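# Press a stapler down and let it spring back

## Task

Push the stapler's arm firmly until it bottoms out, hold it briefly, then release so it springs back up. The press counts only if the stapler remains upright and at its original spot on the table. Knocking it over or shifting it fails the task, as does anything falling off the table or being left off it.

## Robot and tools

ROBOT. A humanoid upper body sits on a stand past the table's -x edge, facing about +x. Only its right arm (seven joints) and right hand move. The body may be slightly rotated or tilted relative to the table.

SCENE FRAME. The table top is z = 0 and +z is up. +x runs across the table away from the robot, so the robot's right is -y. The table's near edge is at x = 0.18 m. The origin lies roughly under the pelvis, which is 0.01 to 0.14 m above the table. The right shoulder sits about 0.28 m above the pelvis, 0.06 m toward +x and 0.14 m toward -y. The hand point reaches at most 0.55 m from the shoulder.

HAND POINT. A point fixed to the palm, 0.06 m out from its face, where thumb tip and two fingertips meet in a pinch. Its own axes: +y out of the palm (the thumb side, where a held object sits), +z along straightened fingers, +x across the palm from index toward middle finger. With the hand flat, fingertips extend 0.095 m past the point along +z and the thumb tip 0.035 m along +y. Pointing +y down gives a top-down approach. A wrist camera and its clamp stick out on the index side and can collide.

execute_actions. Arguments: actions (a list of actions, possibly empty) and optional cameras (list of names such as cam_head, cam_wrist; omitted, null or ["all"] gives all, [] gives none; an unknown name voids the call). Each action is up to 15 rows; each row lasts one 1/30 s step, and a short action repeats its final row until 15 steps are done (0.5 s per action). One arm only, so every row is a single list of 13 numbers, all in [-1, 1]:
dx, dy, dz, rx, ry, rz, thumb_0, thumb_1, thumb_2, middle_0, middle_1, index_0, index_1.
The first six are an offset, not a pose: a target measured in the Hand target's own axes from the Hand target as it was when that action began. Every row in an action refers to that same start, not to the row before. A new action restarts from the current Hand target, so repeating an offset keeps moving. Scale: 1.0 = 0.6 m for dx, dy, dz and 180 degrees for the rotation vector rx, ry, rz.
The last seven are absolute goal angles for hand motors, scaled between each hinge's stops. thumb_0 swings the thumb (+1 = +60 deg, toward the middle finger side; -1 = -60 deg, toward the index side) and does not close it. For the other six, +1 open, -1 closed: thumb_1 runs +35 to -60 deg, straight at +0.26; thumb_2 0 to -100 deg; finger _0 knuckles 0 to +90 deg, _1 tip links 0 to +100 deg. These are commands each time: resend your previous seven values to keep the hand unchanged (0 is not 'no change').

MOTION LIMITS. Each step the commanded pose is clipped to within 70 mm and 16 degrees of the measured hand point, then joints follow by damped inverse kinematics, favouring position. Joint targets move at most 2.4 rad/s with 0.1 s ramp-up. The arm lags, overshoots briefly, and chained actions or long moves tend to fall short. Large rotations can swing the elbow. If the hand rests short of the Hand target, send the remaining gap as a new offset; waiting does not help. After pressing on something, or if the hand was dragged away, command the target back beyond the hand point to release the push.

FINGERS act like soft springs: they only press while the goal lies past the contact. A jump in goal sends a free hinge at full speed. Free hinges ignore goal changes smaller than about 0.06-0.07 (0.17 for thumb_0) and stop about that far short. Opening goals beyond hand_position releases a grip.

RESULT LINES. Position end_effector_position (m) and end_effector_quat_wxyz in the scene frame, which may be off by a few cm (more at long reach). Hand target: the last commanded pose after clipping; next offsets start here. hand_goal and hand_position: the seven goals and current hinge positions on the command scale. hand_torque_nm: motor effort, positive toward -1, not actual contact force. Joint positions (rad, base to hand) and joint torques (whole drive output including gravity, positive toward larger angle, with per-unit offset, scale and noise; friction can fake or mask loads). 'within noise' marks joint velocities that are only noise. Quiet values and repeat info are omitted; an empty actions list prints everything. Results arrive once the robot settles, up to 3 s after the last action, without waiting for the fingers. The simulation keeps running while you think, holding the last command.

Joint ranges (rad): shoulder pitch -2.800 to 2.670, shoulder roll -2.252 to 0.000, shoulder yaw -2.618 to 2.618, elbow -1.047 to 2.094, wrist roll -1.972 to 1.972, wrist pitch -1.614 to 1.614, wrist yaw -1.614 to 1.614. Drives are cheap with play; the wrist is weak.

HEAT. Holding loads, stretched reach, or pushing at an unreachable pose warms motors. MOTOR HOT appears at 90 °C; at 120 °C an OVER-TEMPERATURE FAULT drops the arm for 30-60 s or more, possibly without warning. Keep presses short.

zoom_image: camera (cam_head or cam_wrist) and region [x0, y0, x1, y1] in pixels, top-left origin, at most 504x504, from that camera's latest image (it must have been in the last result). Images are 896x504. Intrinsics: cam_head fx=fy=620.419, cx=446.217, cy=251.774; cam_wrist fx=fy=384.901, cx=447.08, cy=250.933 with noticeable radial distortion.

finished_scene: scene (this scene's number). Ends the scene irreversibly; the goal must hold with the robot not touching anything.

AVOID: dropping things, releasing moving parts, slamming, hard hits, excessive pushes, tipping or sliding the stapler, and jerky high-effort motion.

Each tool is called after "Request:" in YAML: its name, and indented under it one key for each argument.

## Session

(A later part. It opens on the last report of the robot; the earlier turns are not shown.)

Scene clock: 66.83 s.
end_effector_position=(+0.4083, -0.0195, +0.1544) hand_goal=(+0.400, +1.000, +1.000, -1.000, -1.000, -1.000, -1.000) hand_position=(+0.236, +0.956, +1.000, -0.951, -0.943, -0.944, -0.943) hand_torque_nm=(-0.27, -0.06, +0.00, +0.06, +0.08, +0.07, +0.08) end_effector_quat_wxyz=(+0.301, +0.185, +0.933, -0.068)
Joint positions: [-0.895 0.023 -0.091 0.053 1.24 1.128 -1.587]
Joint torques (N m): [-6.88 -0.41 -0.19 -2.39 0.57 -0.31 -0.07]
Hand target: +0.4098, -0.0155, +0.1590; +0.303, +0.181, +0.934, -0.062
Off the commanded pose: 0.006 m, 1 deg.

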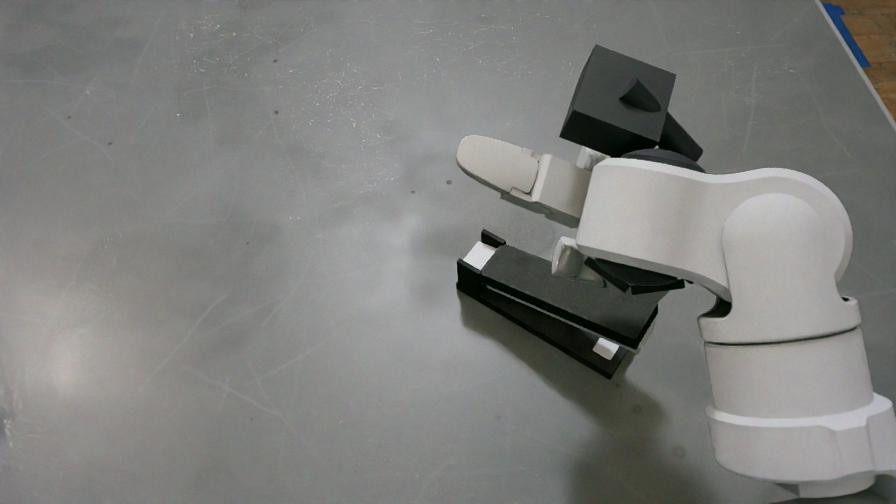

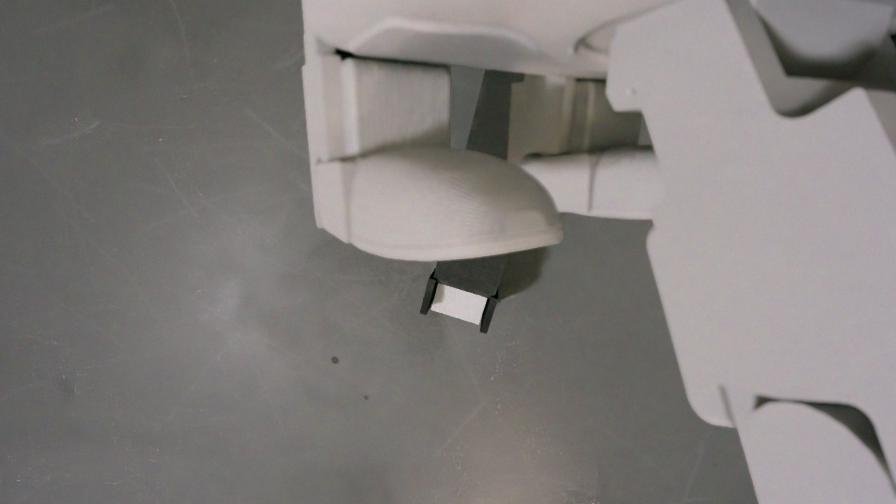

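Request:
execute_actions:
  actions:
    - [[0.005,0.003,0.005,0,0,0,0.4,1,1,-1,-1,-1,-1],[0.01,0.007,0.01,0,0,0,0.4,1,1,-1,-1,-1,-1],[0.016,0.01,0.015,0,0,0,0.4,1,1,-1,-1,-1,-1],[0.022,0.014,0.02,0,0,0,0.4,1,1,-1,-1,-1,-1],[0.027,0.017,0.025,0,0,0,0.4,1,1,-1,-1,-1,-1],[0.032,0.021,0.03,0,0,0,0.4,1,1,-1,-1,-1,-1],[0.038,0.024,0.035,0,0,0,0.4,1,1,-1,-1,-1,-1],[0.043,0.028,0.04,0,0,0,0.4,1,1,-1,-1,-1,-1]]

Request:
zoom_image:
  camera: "cam_head"
  region: [400, 180, 720, 380]

Scene clock: 73.53 s.
end_effector_position=(+0.4113, +0.0025, +0.1296) hand_goal=(+0.400, +1.000, +1.000, -1.000, -1.000, -1.000, -1.000) hand_position=(+0.236, +0.956, +1.000, -0.951, -0.943, -0.944, -0.943) hand_torque_nm=(-0.27, -0.06, +0.00, +0.06, +0.08, +0.07, +0.08) end_effector_quat_wxyz=(+0.309, +0.180, +0.932, -0.059)
Joint positions: [-0.862 0.025 0.061 0.156 1.109 0.945 -1.407]
Joint torques (N m): [-4.87 -0.16 0.03 -2.57 0.08 -0.82 0.19]
Hand target: +0.4098, +0.0024, +0.1243; +0.303, +0.181, +0.934, -0.062
Off the commanded pose: 0.006 m, 1 deg.

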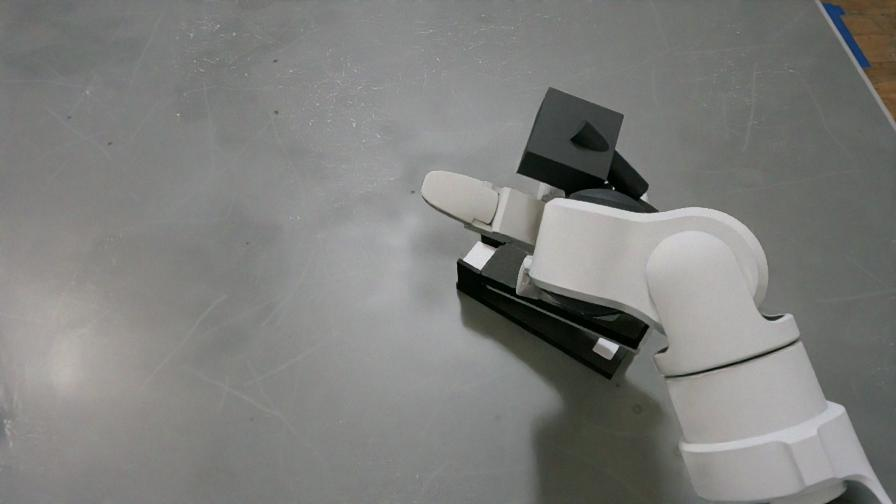

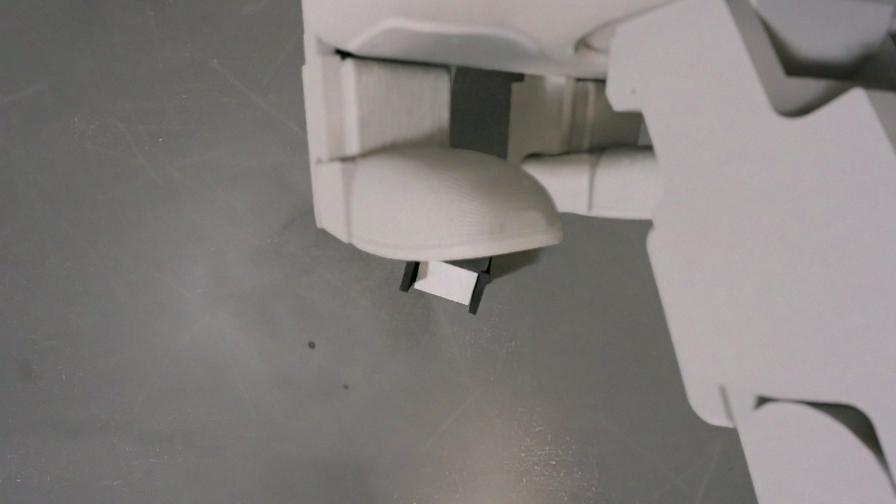

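Scaled by 1.575 from the camera's 896x504 image, which has a finer 1280x720 frame.

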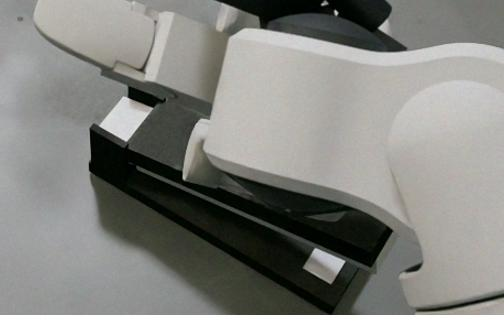

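Request:
execute_actions:
  actions:
    - [[0.003,-0.002,0.005,0,0,0,0.4,1,1,-1,-1,-1,-1],[0.006,-0.005,0.011,0,0,0,0.4,1,1,-1,-1,-1,-1],[0.009,-0.007,0.017,0,0,0,0.4,1,1,-1,-1,-1,-1],[0.012,-0.009,0.022,0,0,0,0.4,1,1,-1,-1,-1,-1],[0.015,-0.011,0.028,0,0,0,0.4,1,1,-1,-1,-1,-1],[0.018,-0.014,0.034,0,0,0,0.4,1,1,-1,-1,-1,-1],[0.02,-0.016,0.04,0,0,0,0.4,1,1,-1,-1,-1,-1],[0.023,-0.018,0.045,0,0,0,0.4,1,1,-1,-1,-1,-1]]

Request:
zoom_image:
  camera: "cam_head"
  region: [400, 180, 720, 380]

Scene clock: 76.17 s.
end_effector_position=(+0.4119, -0.0072, +0.1023) hand_goal=(+0.400, +1.000, +1.000, -1.000, -1.000, -1.000, -1.000) hand_position=(+0.236, +0.956, +1.000, -0.951, -0.943, -0.944, -0.943) hand_torque_nm=(-0.27, -0.06, +0.00, +0.06, +0.08, +0.07, +0.08) end_effector_quat_wxyz=(+0.311, +0.181, +0.931, -0.055)
Joint positions: [-0.803 -0.021 0.108 0.218 1.029 0.862 -1.239]
Joint torques (N m): [-4.69 -0.66 -0.06 -1.94 -0.01 -0.85 0.25]
Hand target: +0.4100, -0.0096, +0.0945; +0.303, +0.181, +0.934, -0.062
Off the commanded pose: 0.008 m, 1 deg.

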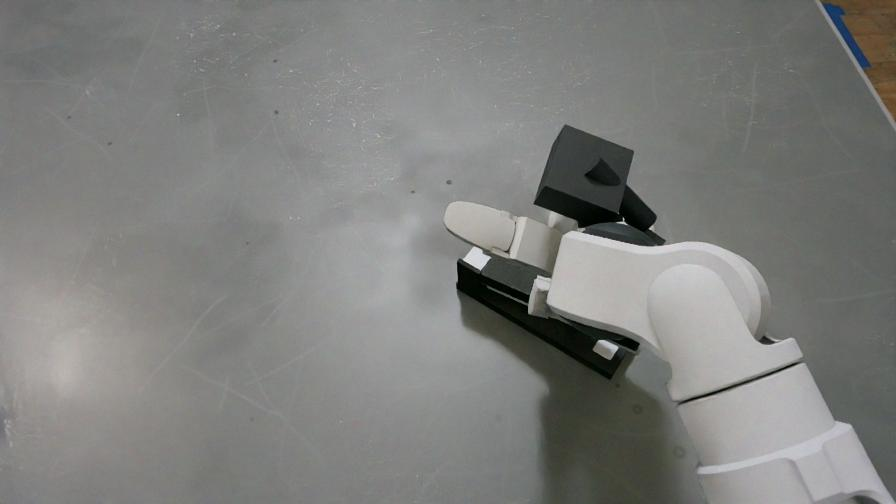

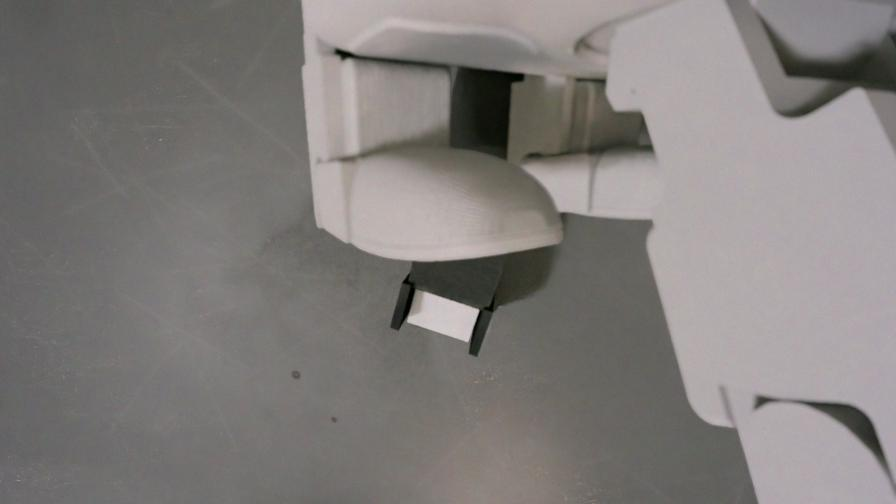

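Scaled by 1.575 from the camera's 896x504 image, which has a finer 1280x720 frame.

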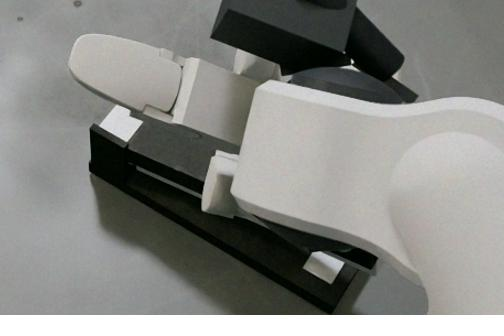

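Request:
execute_actions:
  actions:
    - [[0.003,0,0.005,0,0,0,0.4,1,1,-1,-1,-1,-1],[0.006,0.001,0.011,0,0,0,0.4,1,1,-1,-1,-1,-1],[0.009,0.001,0.017,0,0,0,0.4,1,1,-1,-1,-1,-1],[0.012,0.002,0.022,0,0,0,0.4,1,1,-1,-1,-1,-1],[0.015,0.002,0.028,0,0,0,0.4,1,1,-1,-1,-1,-1],[0.018,0.003,0.034,0,0,0,0.4,1,1,-1,-1,-1,-1],[0.02,0.003,0.04,0,0,0,0.4,1,1,-1,-1,-1,-1],[0.023,0.003,0.045,0,0,0,0.4,1,1,-1,-1,-1,-1]]

Request:
zoom_image:
  camera: "cam_head"
  region: [400, 180, 720, 380]

Scene clock: 79.00 s.
end_effector_position=(+0.4227, +0.0049, +0.0947) hand_goal=(+0.400, +1.000, +1.000, -1.000, -1.000, -1.000, -1.000) hand_position=(+0.236, +0.956, +1.000, -0.997, -0.943, -0.944, -0.943) hand_torque_nm=(-0.27, -0.06, +0.00, +0.00, +0.08, +0.07, +0.08) end_effector_quat_wxyz=(+0.332, +0.178, +0.926, -0.030)
Joint positions: [-0.832 -0.021 0.169 0.35 0.964 0.725 -1.085]
Joint torques (N m): [-2.37 -1.63 -0.16 0.58 -0.43 -0.76 0.11]
Hand target: +0.4150, -0.0099, +0.0645; +0.303, +0.181, +0.934, -0.062
Off the commanded pose: 0.034 m, 5 deg.

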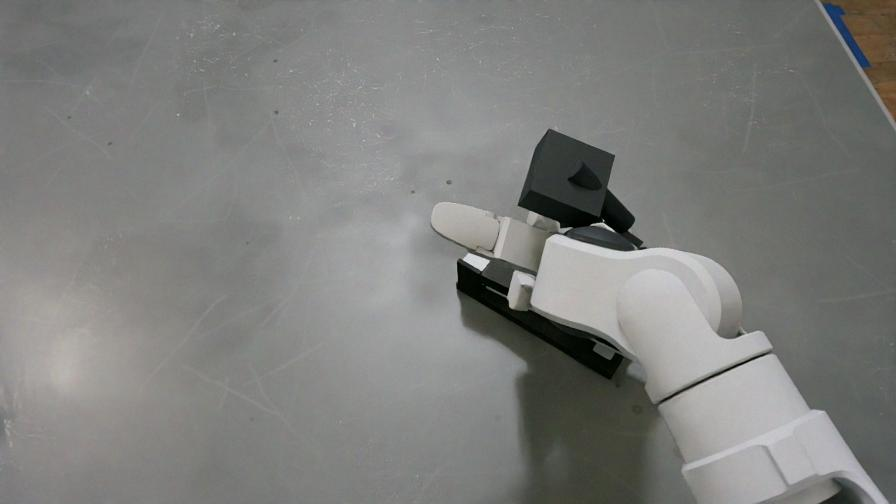

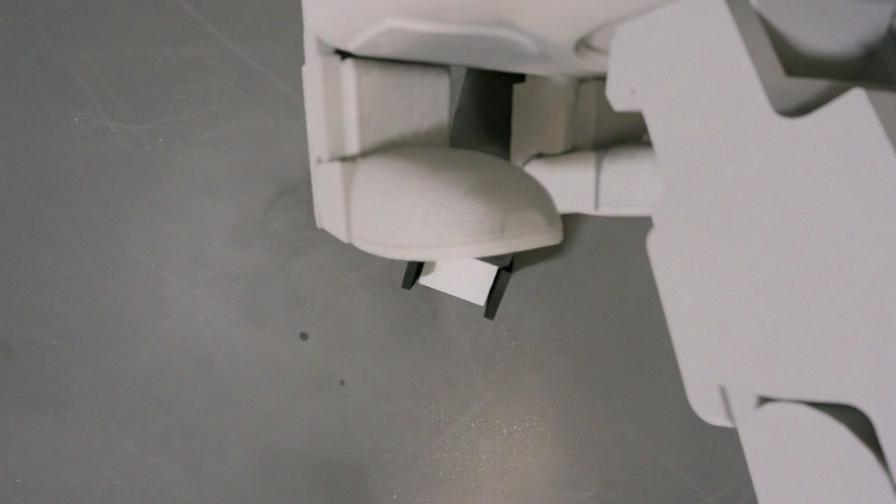

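Scaled by 1.575 from the camera's 896x504 image, which has a finer 1280x720 frame.

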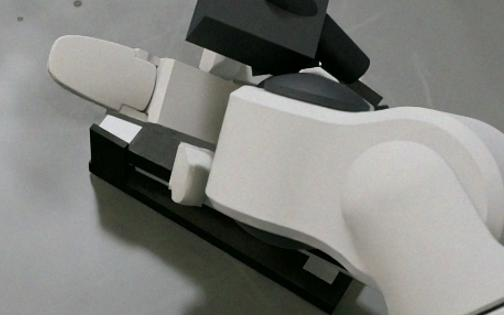

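Request:
execute_actions:
  actions:
    - [[0.002,-0.012,0.003,0,0,0,0.4,1,1,-1,-1,-1,-1],[0.004,-0.025,0.006,0,0,0,0.4,1,1,-1,-1,-1,-1],[0.006,-0.037,0.01,0,0,0,0.4,1,1,-1,-1,-1,-1],[0.008,-0.05,0.015,0,0,0,0.4,1,1,-1,-1,-1,-1],[0.011,-0.05,0.022,0,0,0,0.4,1,1,-1,-1,-1,-1],[0.015,-0.05,0.03,0,0,0,0.4,1,1,-1,-1,-1,-1],[0.018,-0.05,0.038,0,0,0,0.4,1,1,-1,-1,-1,-1],[0.021,-0.05,0.047,0,0,0,0.4,1,1,-1,-1,-1,-1]]

Request:
zoom_image:
  camera: "cam_head"
  region: [400, 180, 720, 380]

Scene clock: 81.80 s.
end_effector_position=(+0.4286, -0.0144, +0.0909) hand_goal=(+0.400, +1.000, +1.000, -1.000, -1.000, -1.000, -1.000) hand_position=(+0.236, +0.956, +1.000, -0.997, -0.943, -0.944, -0.943) hand_torque_nm=(-0.27, -0.06, +0.00, +0.00, +0.08, +0.07, +0.08) end_effector_quat_wxyz=(+0.362, +0.180, +0.915, -0.004)
Joint positions: [-0.785 -0.101 0.189 0.354 0.943 0.649 -0.925]
Joint torques (N m): [0.43 -3.06 -0.06 2.91 -0.49 0.12 -0.38]
Hand target: +0.4096, -0.0403, +0.0345; +0.303, +0.181, +0.934, -0.062
Off the commanded pose: 0.065 m, 10 deg.

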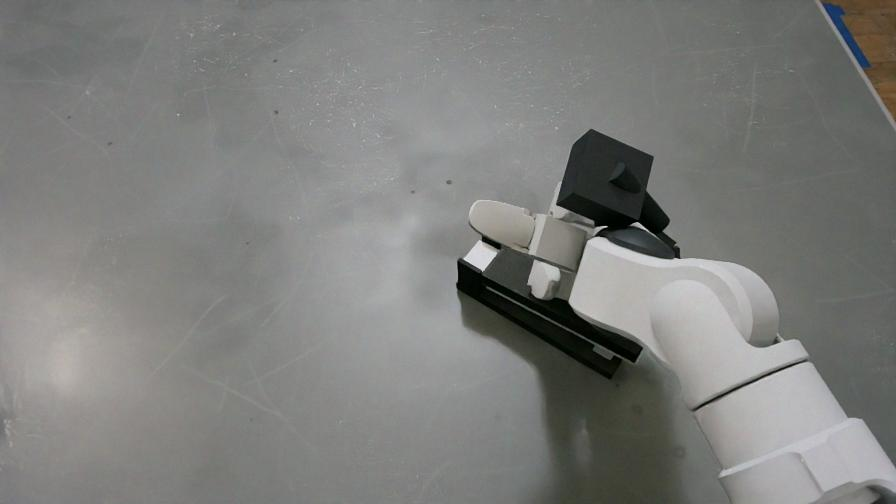

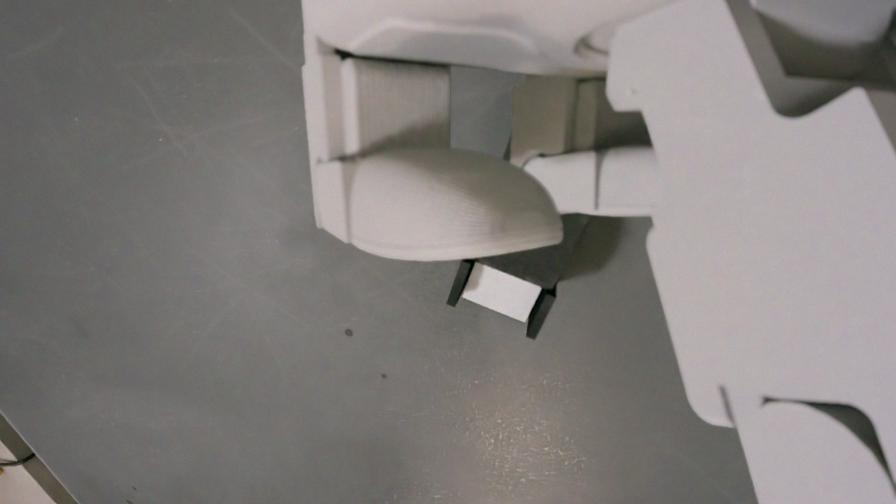

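Scaled by 1.575 from the camera's 896x504 image, which has a finer 1280x720 frame.

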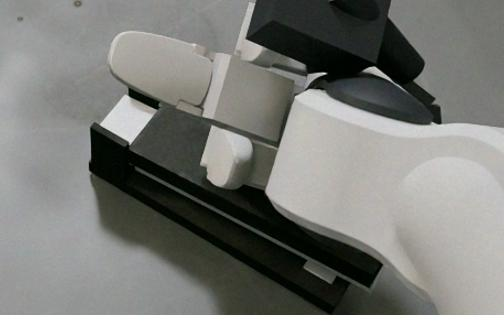

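Request:
execute_actions:
  actions:
    - [[-0.006,-0.001,-0.012,0,0,0,0.4,1,1,-1,-1,-1,-1],[-0.012,-0.002,-0.023,0,0,0,0.4,1,1,-1,-1,-1,-1],[-0.018,-0.003,-0.035,0,0,0,0.4,1,1,-1,-1,-1,-1],[-0.024,-0.004,-0.047,0,0,0,0.4,1,1,-1,-1,-1,-1],[-0.03,-0.005,-0.06,0,0,0,0.4,1,1,-1,-1,-1,-1],[-0.036,-0.006,-0.07,0,0,0,0.4,1,1,-1,-1,-1,-1],[-0.042,-0.007,-0.08,0,0,0,0.4,1,1,-1,-1,-1,-1],[-0.046,-0.007,-0.09,0,0,0,0.4,1,1,-1,-1,-1,-1]]
    - [[0,0,0,0,0,0,0.4,1,1,-1,-1,-1,-1]]
    - [[0.01,-0.001,0.014,0,0,0,0.4,1,1,-1,-1,-1,-1],[0.018,-0.002,0.026,0,0,0,0.4,1,1,-1,-1,-1,-1],[0.026,-0.003,0.039,0,0,0,0.4,1,1,-1,-1,-1,-1],[0.034,-0.004,0.052,0,0,0,0.4,1,1,-1,-1,-1,-1],[0.043,-0.005,0.065,0,0,0,0.4,1,1,-1,-1,-1,-1],[0.052,-0.006,0.078,0,0,0,0.4,1,1,-1,-1,-1,-1],[0.061,-0.007,0.09,0,0,0,0.4,1,1,-1,-1,-1,-1],[0.071,-0.007,0.103,0,0,0,0.4,1,1,-1,-1,-1,-1]]

Request:
zoom_image:
  camera: "cam_head"
  region: [400, 180, 720, 380]

Scene clock: 86.90 s.
end_effector_position=(+0.4308, -0.0393, +0.0891) hand_goal=(+0.400, +1.000, +1.000, -1.000, -1.000, -1.000, -1.000) hand_position=(+0.236, +0.956, +1.000, -0.997, -0.943, -0.944, -0.943) hand_torque_nm=(-0.27, -0.06, +0.00, +0.00, +0.08, +0.07, +0.08) end_effector_quat_wxyz=(+0.390, +0.195, +0.900, -0.023)
Joint positions: [-0.73 -0.161 0.207 0.308 0.925 0.585 -0.904]
Joint torques (N m): [1.81 -0.44 0.78 3.77 0.14 1.25 -0.35]
Hand target: +0.4020, -0.0447, +0.0255; +0.303, +0.181, +0.934, -0.062
Off the commanded pose: 0.077 m, 12 deg; position clipped.

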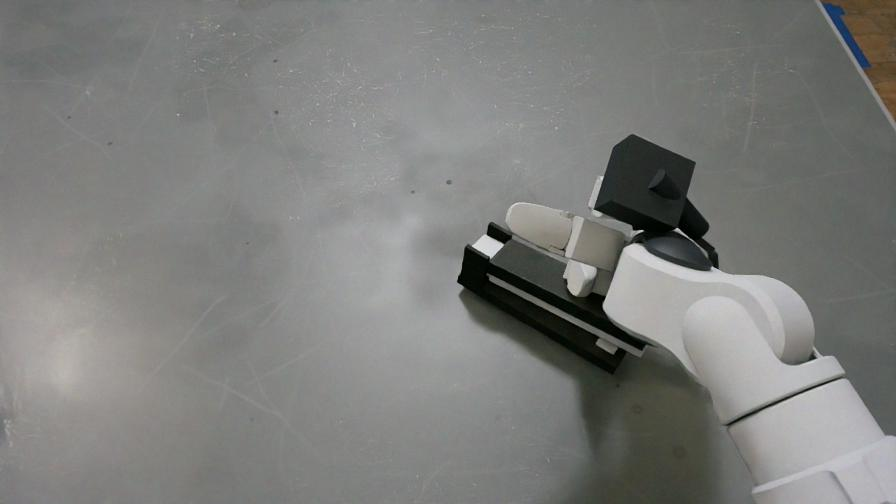

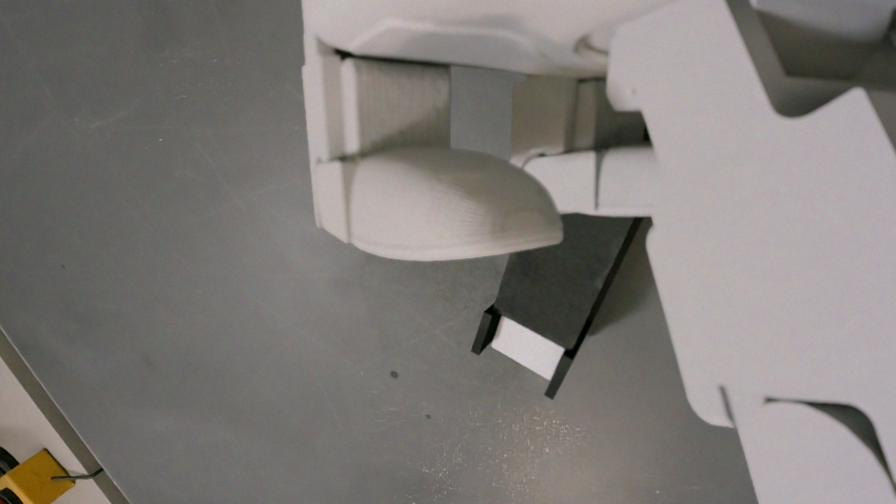

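Scaled by 1.575 from the camera's 896x504 image, which has a finer 1280x720 frame.

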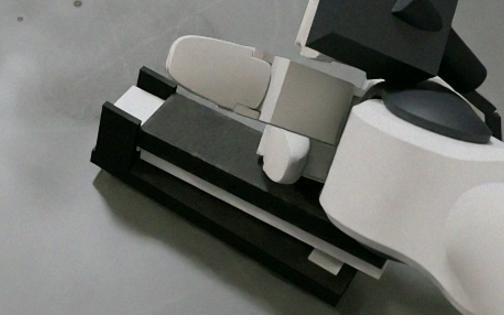

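Request:
execute_actions:
  actions:
    - [[-0.009,0.002,-0.014,0,0,0,0.4,1,1,-1,-1,-1,-1],[-0.018,0.005,-0.028,0,0,0,0.4,1,1,-1,-1,-1,-1],[-0.027,0.008,-0.042,0,0,0,0.4,1,1,-1,-1,-1,-1],[-0.036,0.012,-0.056,0,0,0,0.4,1,1,-1,-1,-1,-1],[-0.045,0.015,-0.07,0,0,0,0.4,1,1,-1,-1,-1,-1],[-0.054,0.02,-0.084,0,0,0,0.4,1,1,-1,-1,-1,-1],[-0.063,0.025,-0.098,0,0,0,0.4,1,1,-1,-1,-1,-1],[-0.07,0.028,-0.11,0,0,0,0.4,1,1,-1,-1,-1,-1],[-0.076,0.028,-0.12,0,0,0,0.4,1,1,-1,-1,-1,-1]]

Request:
zoom_image:
  camera: "cam_head"
  region: [400, 180, 720, 380]

Scene clock: 90.17 s.
end_effector_position=(+0.4035, -0.0291, +0.1074) hand_goal=(+0.400, +1.000, +1.000, -1.000, -1.000, -1.000, -1.000) hand_position=(+0.236, +0.956, +1.000, -0.997, -0.943, -0.944, -0.943) hand_torque_nm=(-0.27, -0.06, +0.00, +0.00, +0.08, +0.07, +0.08) end_effector_quat_wxyz=(+0.302, +0.182, +0.933, -0.067)
Joint positions: [-0.765 -0.122 0.123 0.117 1.193 0.903 -1.347]
Joint torques (N m): [-5.47 -0.57 -0.69 -4.21 0.43 -0.35 -0.11]
Hand target: +0.4034, -0.0265, +0.1105; +0.303, +0.181, +0.934, -0.062
Off the commanded pose: 0.004 m, 1 deg.

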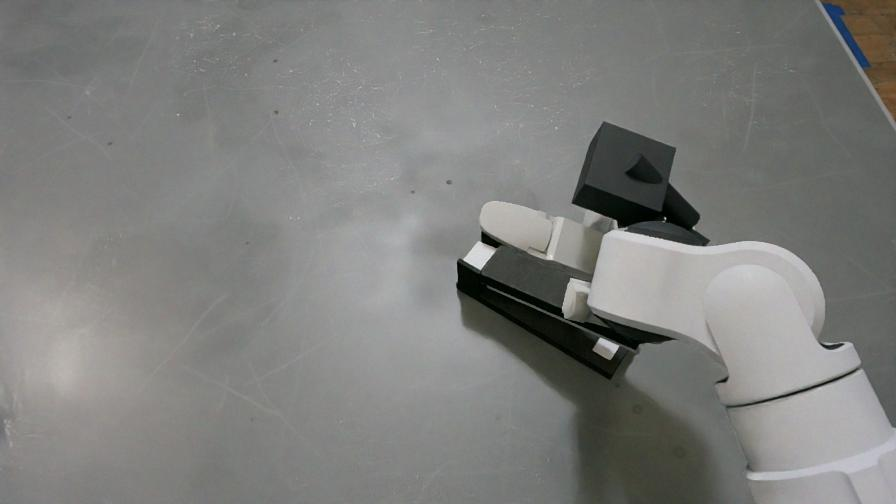

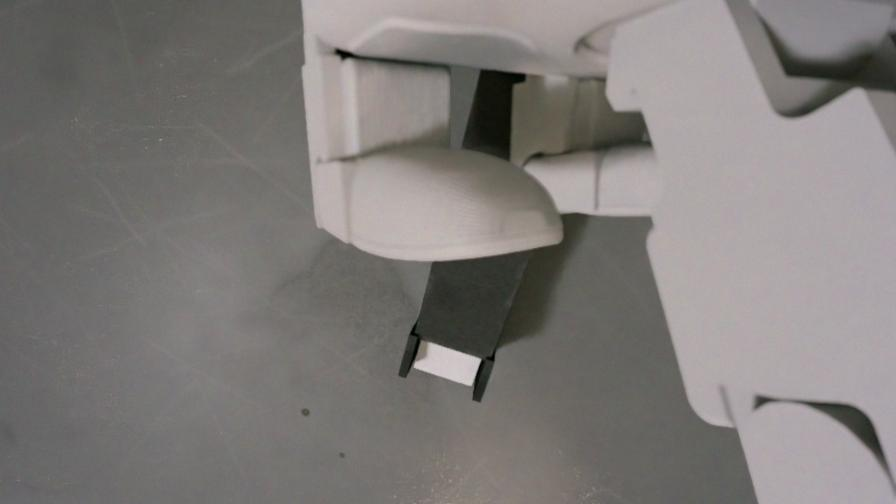

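Scaled by 1.575 from the camera's 896x504 image, which has a finer 1280x720 frame.

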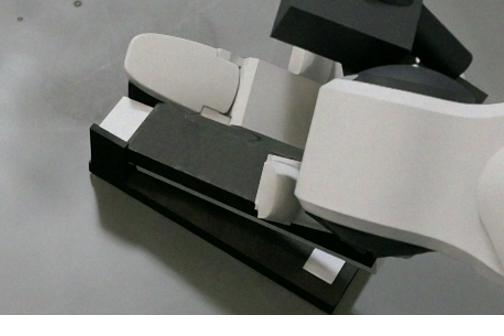

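Request:
execute_actions:
  actions:
    - [[0.007,0,0.01,0,0,0,0.4,1,1,-1,-1,-1,-1],[0.013,0,0.02,0,0,0,0.4,1,1,-1,-1,-1,-1],[0.02,0,0.03,0,0,0,0.4,1,1,-1,-1,-1,-1],[0.027,0.001,0.04,0,0,0,0.4,1,1,-1,-1,-1,-1],[0.034,0.001,0.05,0,0,0,0.4,1,1,-1,-1,-1,-1],[0.04,0.001,0.06,0,0,0,0.4,1,1,-1,-1,-1,-1],[0.048,0.002,0.07,0,0,0,0.4,1,1,-1,-1,-1,-1],[0.054,0.002,0.08,0,0,0,0.4,1,1,-1,-1,-1,-1],[0.061,0.002,0.09,0,0,0,0.4,1,1,-1,-1,-1,-1],[0.068,0.003,0.1,0,0,0,0.4,1,1,-1,-1,-1,-1],[0.075,0.003,0.11,0,0,0,0.4,1,1,-1,-1,-1,-1],[0.084,0.003,0.124,0,0,0,0.4,1,1,-1,-1,-1,-1]]
    - [[0,0,0,0,0,0,0.4,1,1,-1,-1,-1,-1]]

Request:
zoom_image:
  camera: "cam_head"
  region: [400, 180, 720, 380]

Scene clock: 95.03 s.
end_effector_position=(+0.4391, -0.0181, +0.0890) hand_goal=(+0.400, +1.000, +1.000, -1.000, -1.000, -1.000, -1.000) hand_position=(+0.236, +0.956, +1.000, -0.997, -0.943, -0.944, -0.943) hand_torque_nm=(-0.27, -0.06, +0.00, +0.00, +0.08, +0.07, +0.08) end_effector_quat_wxyz=(+0.383, +0.191, +0.903, -0.028)
Joint positions: [-0.821 -0.117 0.261 0.432 0.946 0.532 -0.942]
Joint torques (N m): [1.07 -0.33 0.56 3.53 0.37 0.75 0.05]
Hand target: +0.4092, -0.0259, +0.0261; +0.303, +0.181, +0.934, -0.062
Off the commanded pose: 0.076 m, 11 deg; position clipped.

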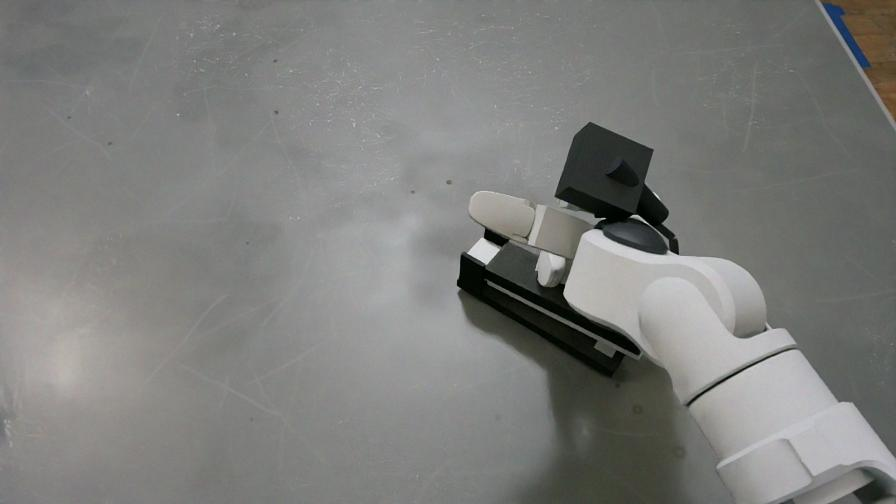

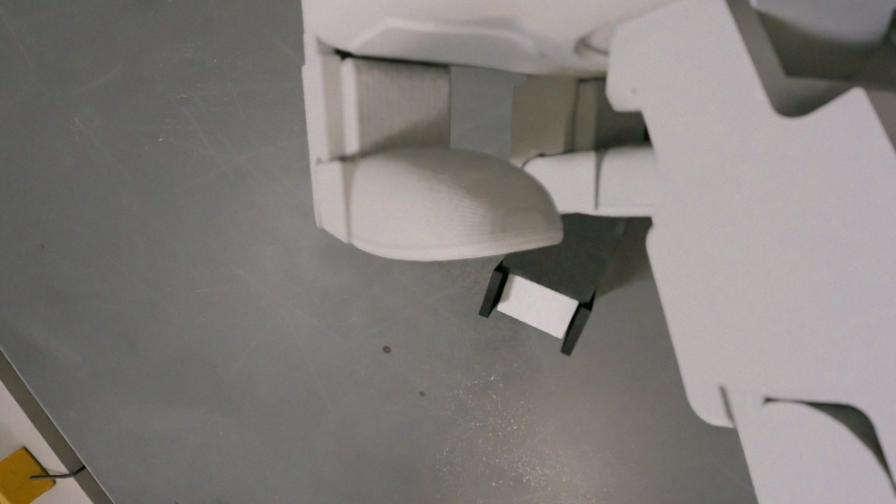

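Scaled by 1.575 from the camera's 896x504 image, which has a finer 1280x720 frame.

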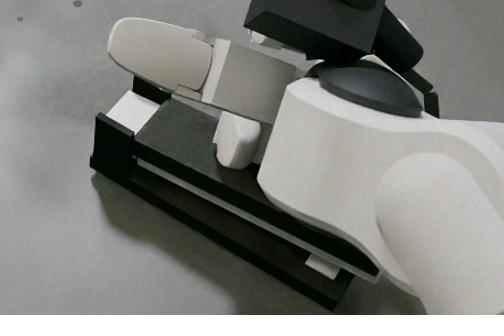

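Request:
execute_actions:
  actions:
    - [[0.005,0,-0.02,0,0,0,0.4,1,1,-1,-1,-1,-1],[-0.005,-0.001,-0.04,0,0,0,0.4,1,1,-1,-1,-1,-1],[-0.015,-0.002,-0.055,0,0,0,0.4,1,1,-1,-1,-1,-1],[-0.025,-0.004,-0.07,0,0,0,0.4,1,1,-1,-1,-1,-1],[-0.035,-0.005,-0.085,0,0,0,0.4,1,1,-1,-1,-1,-1],[-0.042,-0.006,-0.1,0,0,0,0.4,1,1,-1,-1,-1,-1],[-0.05,-0.007,-0.115,0,0,0,0.4,1,1,-1,-1,-1,-1],[-0.058,-0.0075,-0.131,0,0,0,0.4,1,1,-1,-1,-1,-1]]
    - [[0,0,0,0,0,0,0.4,1,1,-1,-1,-1,-1]]
    - [[0.008,0,0.01,0,0,0,0.4,1,1,-1,-1,-1,-1],[0.016,0,0.02,0,0,0,0.4,1,1,-1,-1,-1,-1],[0.025,-0.001,0.03,0,0,0,0.4,1,1,-1,-1,-1,-1],[0.034,-0.001,0.04,0,0,0,0.4,1,1,-1,-1,-1,-1],[0.043,-0.001,0.05,0,0,0,0.4,1,1,-1,-1,-1,-1],[0.051,-0.002,0.06,0,0,0,0.4,1,1,-1,-1,-1,-1],[0.06,-0.002,0.07,0,0,0,0.4,1,1,-1,-1,-1,-1],[0.068,-0.002,0.08,0,0,0,0.4,1,1,-1,-1,-1,-1],[0.076,-0.003,0.09,0,0,0,0.4,1,1,-1,-1,-1,-1],[0.084,-0.003,0.1,0,0,0,0.4,1,1,-1,-1,-1,-1],[0.091,-0.003,0.109,0,0,0,0.4,1,1,-1,-1,-1,-1]]

Request:
zoom_image:
  camera: "cam_head"
  region: [400, 180, 720, 380]

Scene clock: 102.10 s.
end_effector_position=(+0.3893, -0.0004, +0.0647) hand_goal=(+0.400, +1.000, +1.000, -1.000, -1.000, -1.000, -1.000) hand_position=(+0.236, +0.956, +1.000, -0.997, -0.943, -0.944, -0.943) hand_torque_nm=(-0.27, -0.06, +0.00, +0.00, +0.08, +0.07, +0.08) end_effector_quat_wxyz=(+0.334, +0.174, +0.926, -0.027)
Joint positions: [-0.645 -0.098 0.338 0.228 1.02 0.592 -1.071]
Joint torques (N m): [-1.26 -2.77 -0.89 4.71 -0.68 -1.38 1.96]
Hand target: +0.3848, -0.0228, +0.0252; +0.303, +0.181, +0.934, -0.062
Off the commanded pose: 0.046 m, 6 deg.

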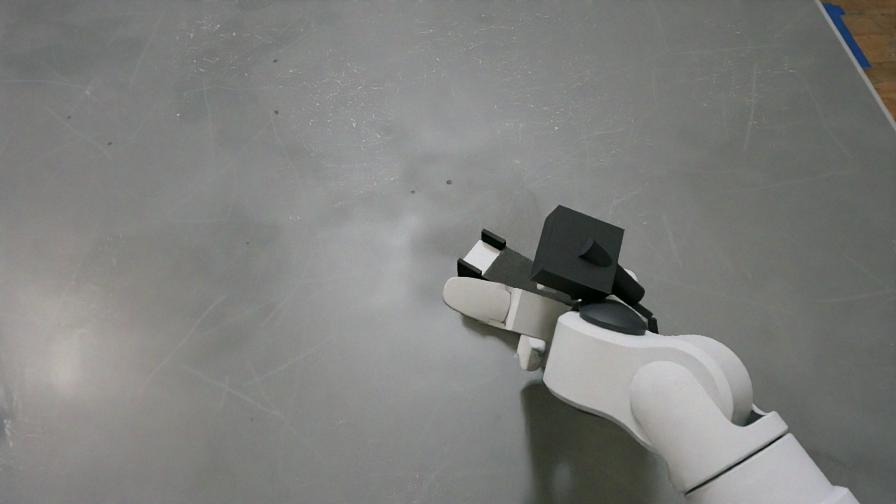

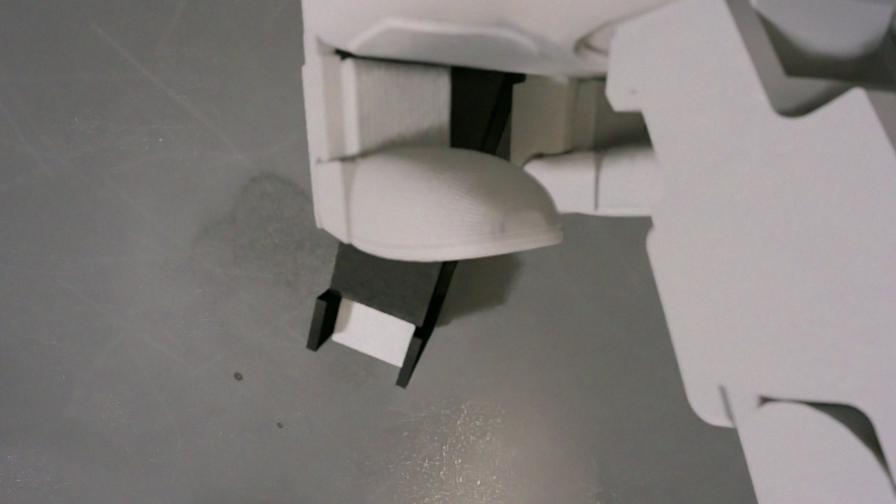

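Scaled by 1.575 from the camera's 896x504 image, which has a finer 1280x720 frame.

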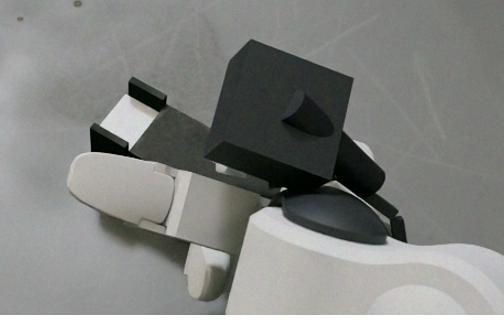

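Request:
execute_actions:
  actions:
    - [[-0.012,0,-0.02,0,0,0,0.4,1,1,-1,-1,-1,-1],[-0.024,0,-0.036,0,0,0,0.4,1,1,-1,-1,-1,-1],[-0.036,0,-0.05,0,0,0,0.4,1,1,-1,-1,-1,-1],[-0.048,0,-0.067,0,0,0,0.4,1,1,-1,-1,-1,-1],[-0.06,0,-0.084,0,0,0,0.4,1,1,-1,-1,-1,-1],[-0.07,0,-0.1,0,0,0,0.4,1,1,-1,-1,-1,-1],[-0.084,0,-0.12,0,0,0,0.4,1,1,-1,-1,-1,-1],[-0.098,0,-0.135,0,0,0,0.4,1,1,-1,-1,-1,-1]]
    - [[-0.01,0,-0.014,0,0,0,0.4,1,1,-1,-1,-1,-1],[-0.02,0,-0.028,0,0,0,0.4,1,1,-1,-1,-1,-1],[-0.03,0,-0.042,0,0,0,0.4,1,1,-1,-1,-1,-1],[-0.039,0,-0.054,0,0,0,0.4,1,1,-1,-1,-1,-1]]
    - [[0,0,0,-0.015,0,-0.021,0.4,1,1,-1,-1,-1,-1],[0,0,0,-0.03,0,-0.042,0.4,1,1,-1,-1,-1,-1],[0,0,0,-0.045,0,-0.063,0.4,1,1,-1,-1,-1,-1],[0,0,0,-0.06,0,-0.084,0.4,1,1,-1,-1,-1,-1],[0,0,0,-0.075,0,-0.105,0.4,1,1,-1,-1,-1,-1],[0,0,0,-0.09,0,-0.126,0.4,1,1,-1,-1,-1,-1]]
    - [[0,0,0,-0.015,0,-0.021,0.4,1,1,-1,-1,-1,-1],[0,0,0,-0.03,0,-0.042,0.4,1,1,-1,-1,-1,-1],[0,0,0,-0.045,0,-0.063,0.4,1,1,-1,-1,-1,-1],[0,0,0,-0.06,0,-0.084,0.4,1,1,-1,-1,-1,-1],[0,0,0,-0.075,0,-0.105,0.4,1,1,-1,-1,-1,-1],[0,0,0,-0.09,0,-0.126,0.4,1,1,-1,-1,-1,-1]]
    - [[0,0,0,-0.015,0,-0.021,0.4,1,1,-1,-1,-1,-1],[0,0,0,-0.03,0,-0.042,0.4,1,1,-1,-1,-1,-1],[0,0,0,-0.045,0,-0.063,0.4,1,1,-1,-1,-1,-1],[0,0,0,-0.06,0,-0.084,0.4,1,1,-1,-1,-1,-1]]

Request:
zoom_image:
  camera: "cam_head"
  region: [400, 180, 720, 380]

Scene clock: 114.07 s.
end_effector_position=(+0.3805, -0.0256, +0.1589) hand_goal=(+0.400, +1.000, +1.000, -1.000, -1.000, -1.000, -1.000) hand_position=(+0.236, +0.956, +1.000, -0.997, -0.943, -0.944, -0.943) hand_torque_nm=(-0.27, -0.06, +0.00, +0.00, +0.08, +0.07, +0.08) end_effector_quat_wxyz=(+0.273, -0.408, +0.862, +0.127)
Joint positions: [-1.464 -0.526 0.955 0.797 0.68 0.815 0.656]
Joint torques (N m): [-9.19 -2.19 -1.08 -0.48 0.04 -0.98 0.21]
Hand target: +0.3849, -0.0218, +0.1653; +0.274, -0.421, +0.855, +0.129
Off the commanded pose: 0.009 m, 2 deg.

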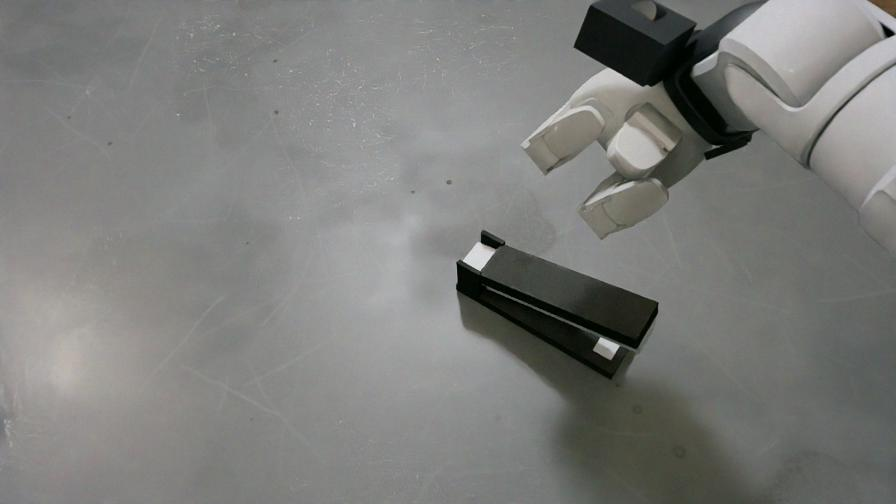

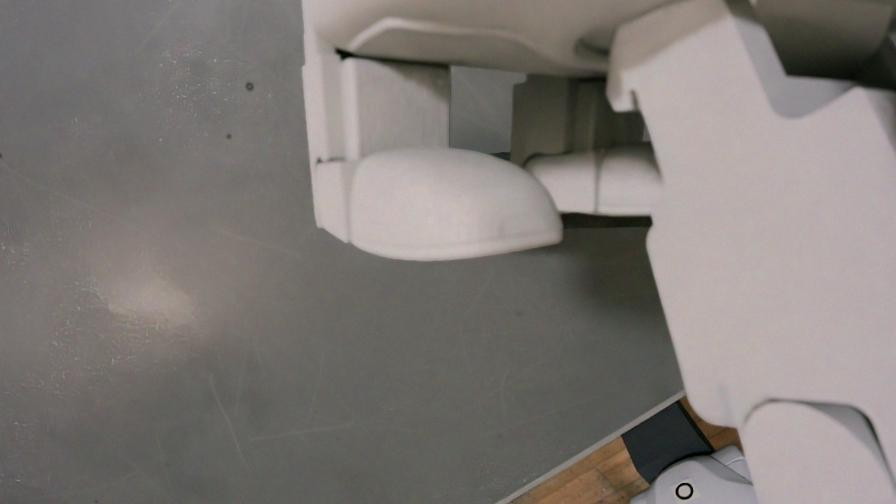

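Scaled by 1.575 from the camera's 896x504 image, which has a finer 1280x720 frame.

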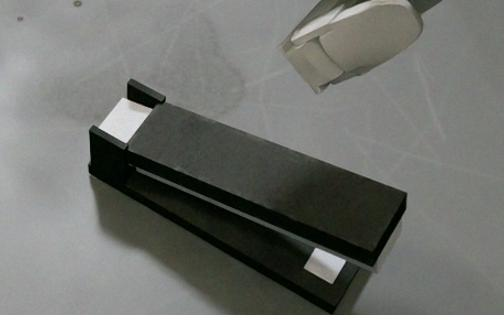

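Request:
execute_actions:
  actions:
    - [[0.008,0.009,0.002,0,0,0,0.4,1,1,-1,-1,-1,-1],[0.016,0.018,0.004,0,0,0,0.4,1,1,-1,-1,-1,-1],[0.024,0.028,0.006,0,0,0,0.4,1,1,-1,-1,-1,-1],[0.032,0.037,0.008,0,0,0,0.4,1,1,-1,-1,-1,-1],[0.04,0.046,0.01,0,0,0,0.4,1,1,-1,-1,-1,-1],[0.048,0.055,0.012,0,0,0,0.4,1,1,-1,-1,-1,-1],[0.055,0.065,0.015,0,0,0,0.4,1,1,-1,-1,-1,-1],[0.062,0.074,0.017,0,0,0,0.4,1,1,-1,-1,-1,-1]]

Request:
zoom_image:
  camera: "cam_head"
  region: [440, 180, 760, 380]

Scene clock: 118.83 s.
end_effector_position=(+0.3381, -0.0130, +0.1378) hand_goal=(+0.400, +1.000, +1.000, -1.000, -1.000, -1.000, -1.000) hand_position=(+0.236, +0.956, +1.000, -0.997, -0.943, -0.944, -0.943) hand_torque_nm=(-0.27, -0.06, +0.00, +0.00, +0.08, +0.07, +0.08) end_effector_quat_wxyz=(+0.279, -0.426, +0.852, +0.124)
Joint positions: [-1.268 -0.631 0.882 0.335 0.801 0.961 0.376]
Joint torques (N m): [-5.08 -2.79 -2.31 -2.31 0.37 -0.7 -0.03]
Hand target: +0.3351, -0.0142, +0.1350; +0.274, -0.421, +0.855, +0.129
Off the commanded pose: 0.004 m, 1 deg.

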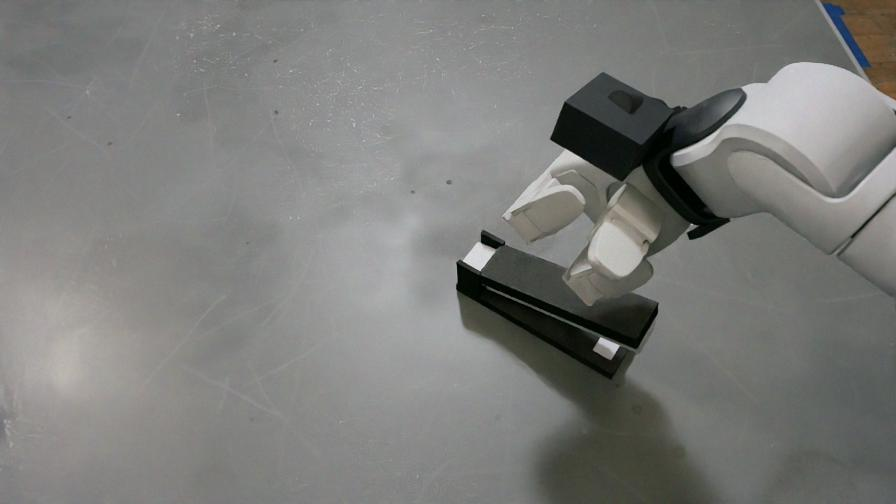

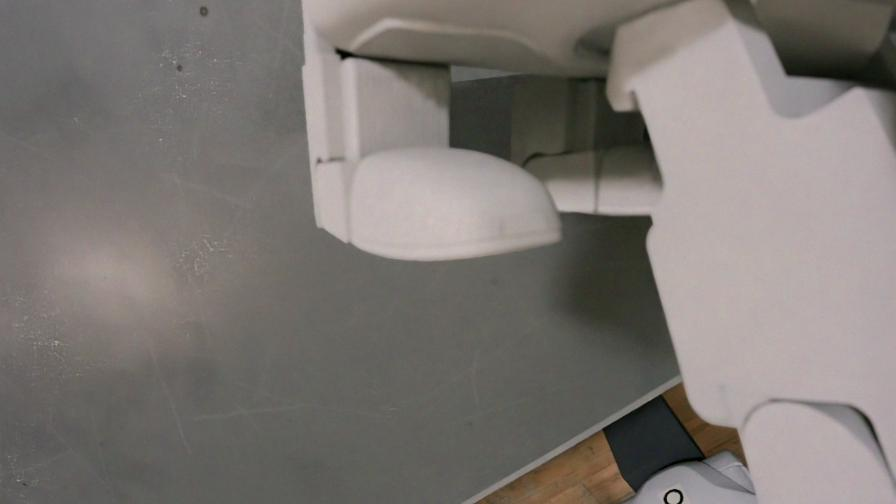

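Scaled by 1.575 from the camera's 896x504 image, which has a finer 1280x720 frame.

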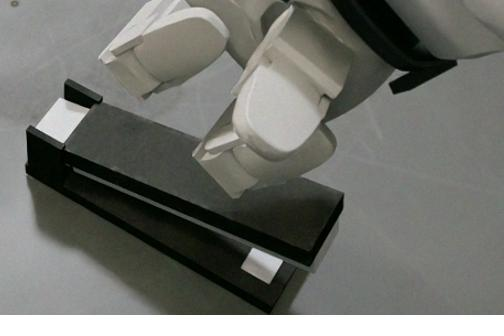

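Request:
execute_actions:
  actions:
    - [[0.004,0,0.006,0,0,0,0.4,1,1,-1,-1,-1,-1],[0.008,0,0.012,0,0,0,0.4,1,1,-1,-1,-1,-1],[0.013,0,0.018,0,0,0,0.4,1,1,-1,-1,-1,-1],[0.017,0,0.024,0,0,0,0.4,1,1,-1,-1,-1,-1],[0.021,0,0.03,0,0,0,0.4,1,1,-1,-1,-1,-1],[0.025,0,0.036,0,0,0,0.4,1,1,-1,-1,-1,-1],[0.03,0,0.042,0,0,0,0.4,1,1,-1,-1,-1,-1],[0.034,0.001,0.048,0,0,0,0.4,1,1,-1,-1,-1,-1]]

Request:
zoom_image:
  camera: "cam_head"
  region: [440, 180, 760, 380]

Scene clock: 121.67 s.
end_effector_position=(+0.3381, -0.0144, +0.1049) hand_goal=(+0.400, +1.000, +1.000, -1.000, -1.000, -1.000, -1.000) hand_position=(+0.236, +0.956, +1.000, -0.997, -0.943, -0.944, -0.943) hand_torque_nm=(-0.27, -0.06, +0.00, +0.00, +0.08, +0.07, +0.08) end_effector_quat_wxyz=(+0.281, -0.419, +0.854, +0.128)
Joint positions: [-1.198 -0.583 0.926 0.446 0.76 0.814 0.378]
Joint torques (N m): [-5.61 -1.73 -1.33 -0.82 0.05 -1.1 0.21]
Hand target: +0.3349, -0.0140, +0.0997; +0.274, -0.421, +0.855, +0.129
Off the commanded pose: 0.006 m, 1 deg.

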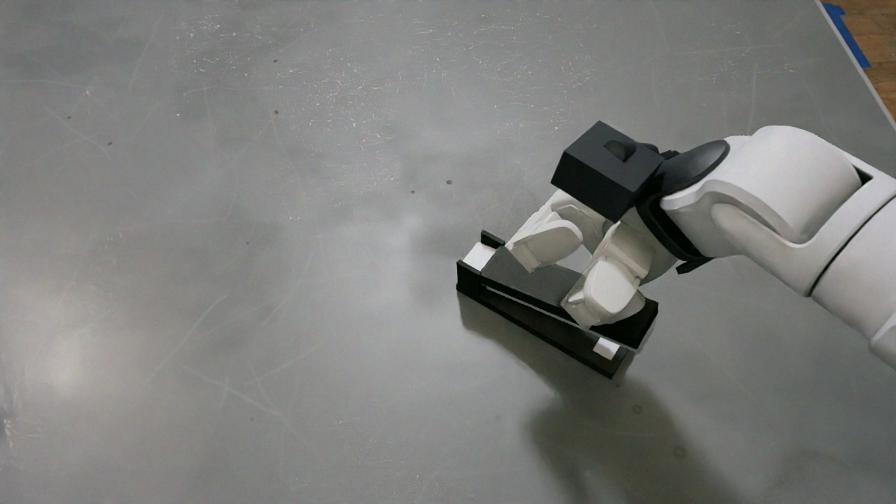

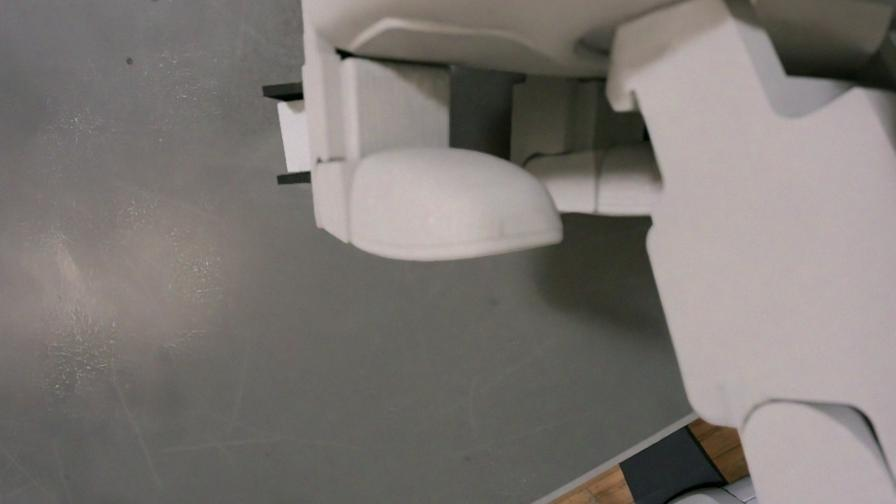

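Scaled by 1.575 from the camera's 896x504 image, which has a finer 1280x720 frame.

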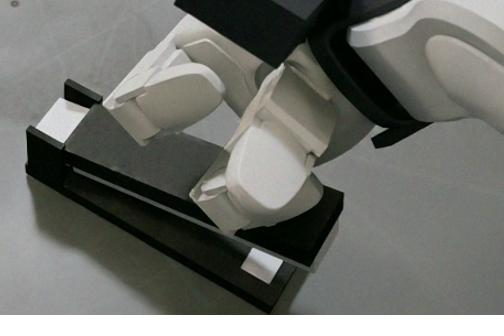

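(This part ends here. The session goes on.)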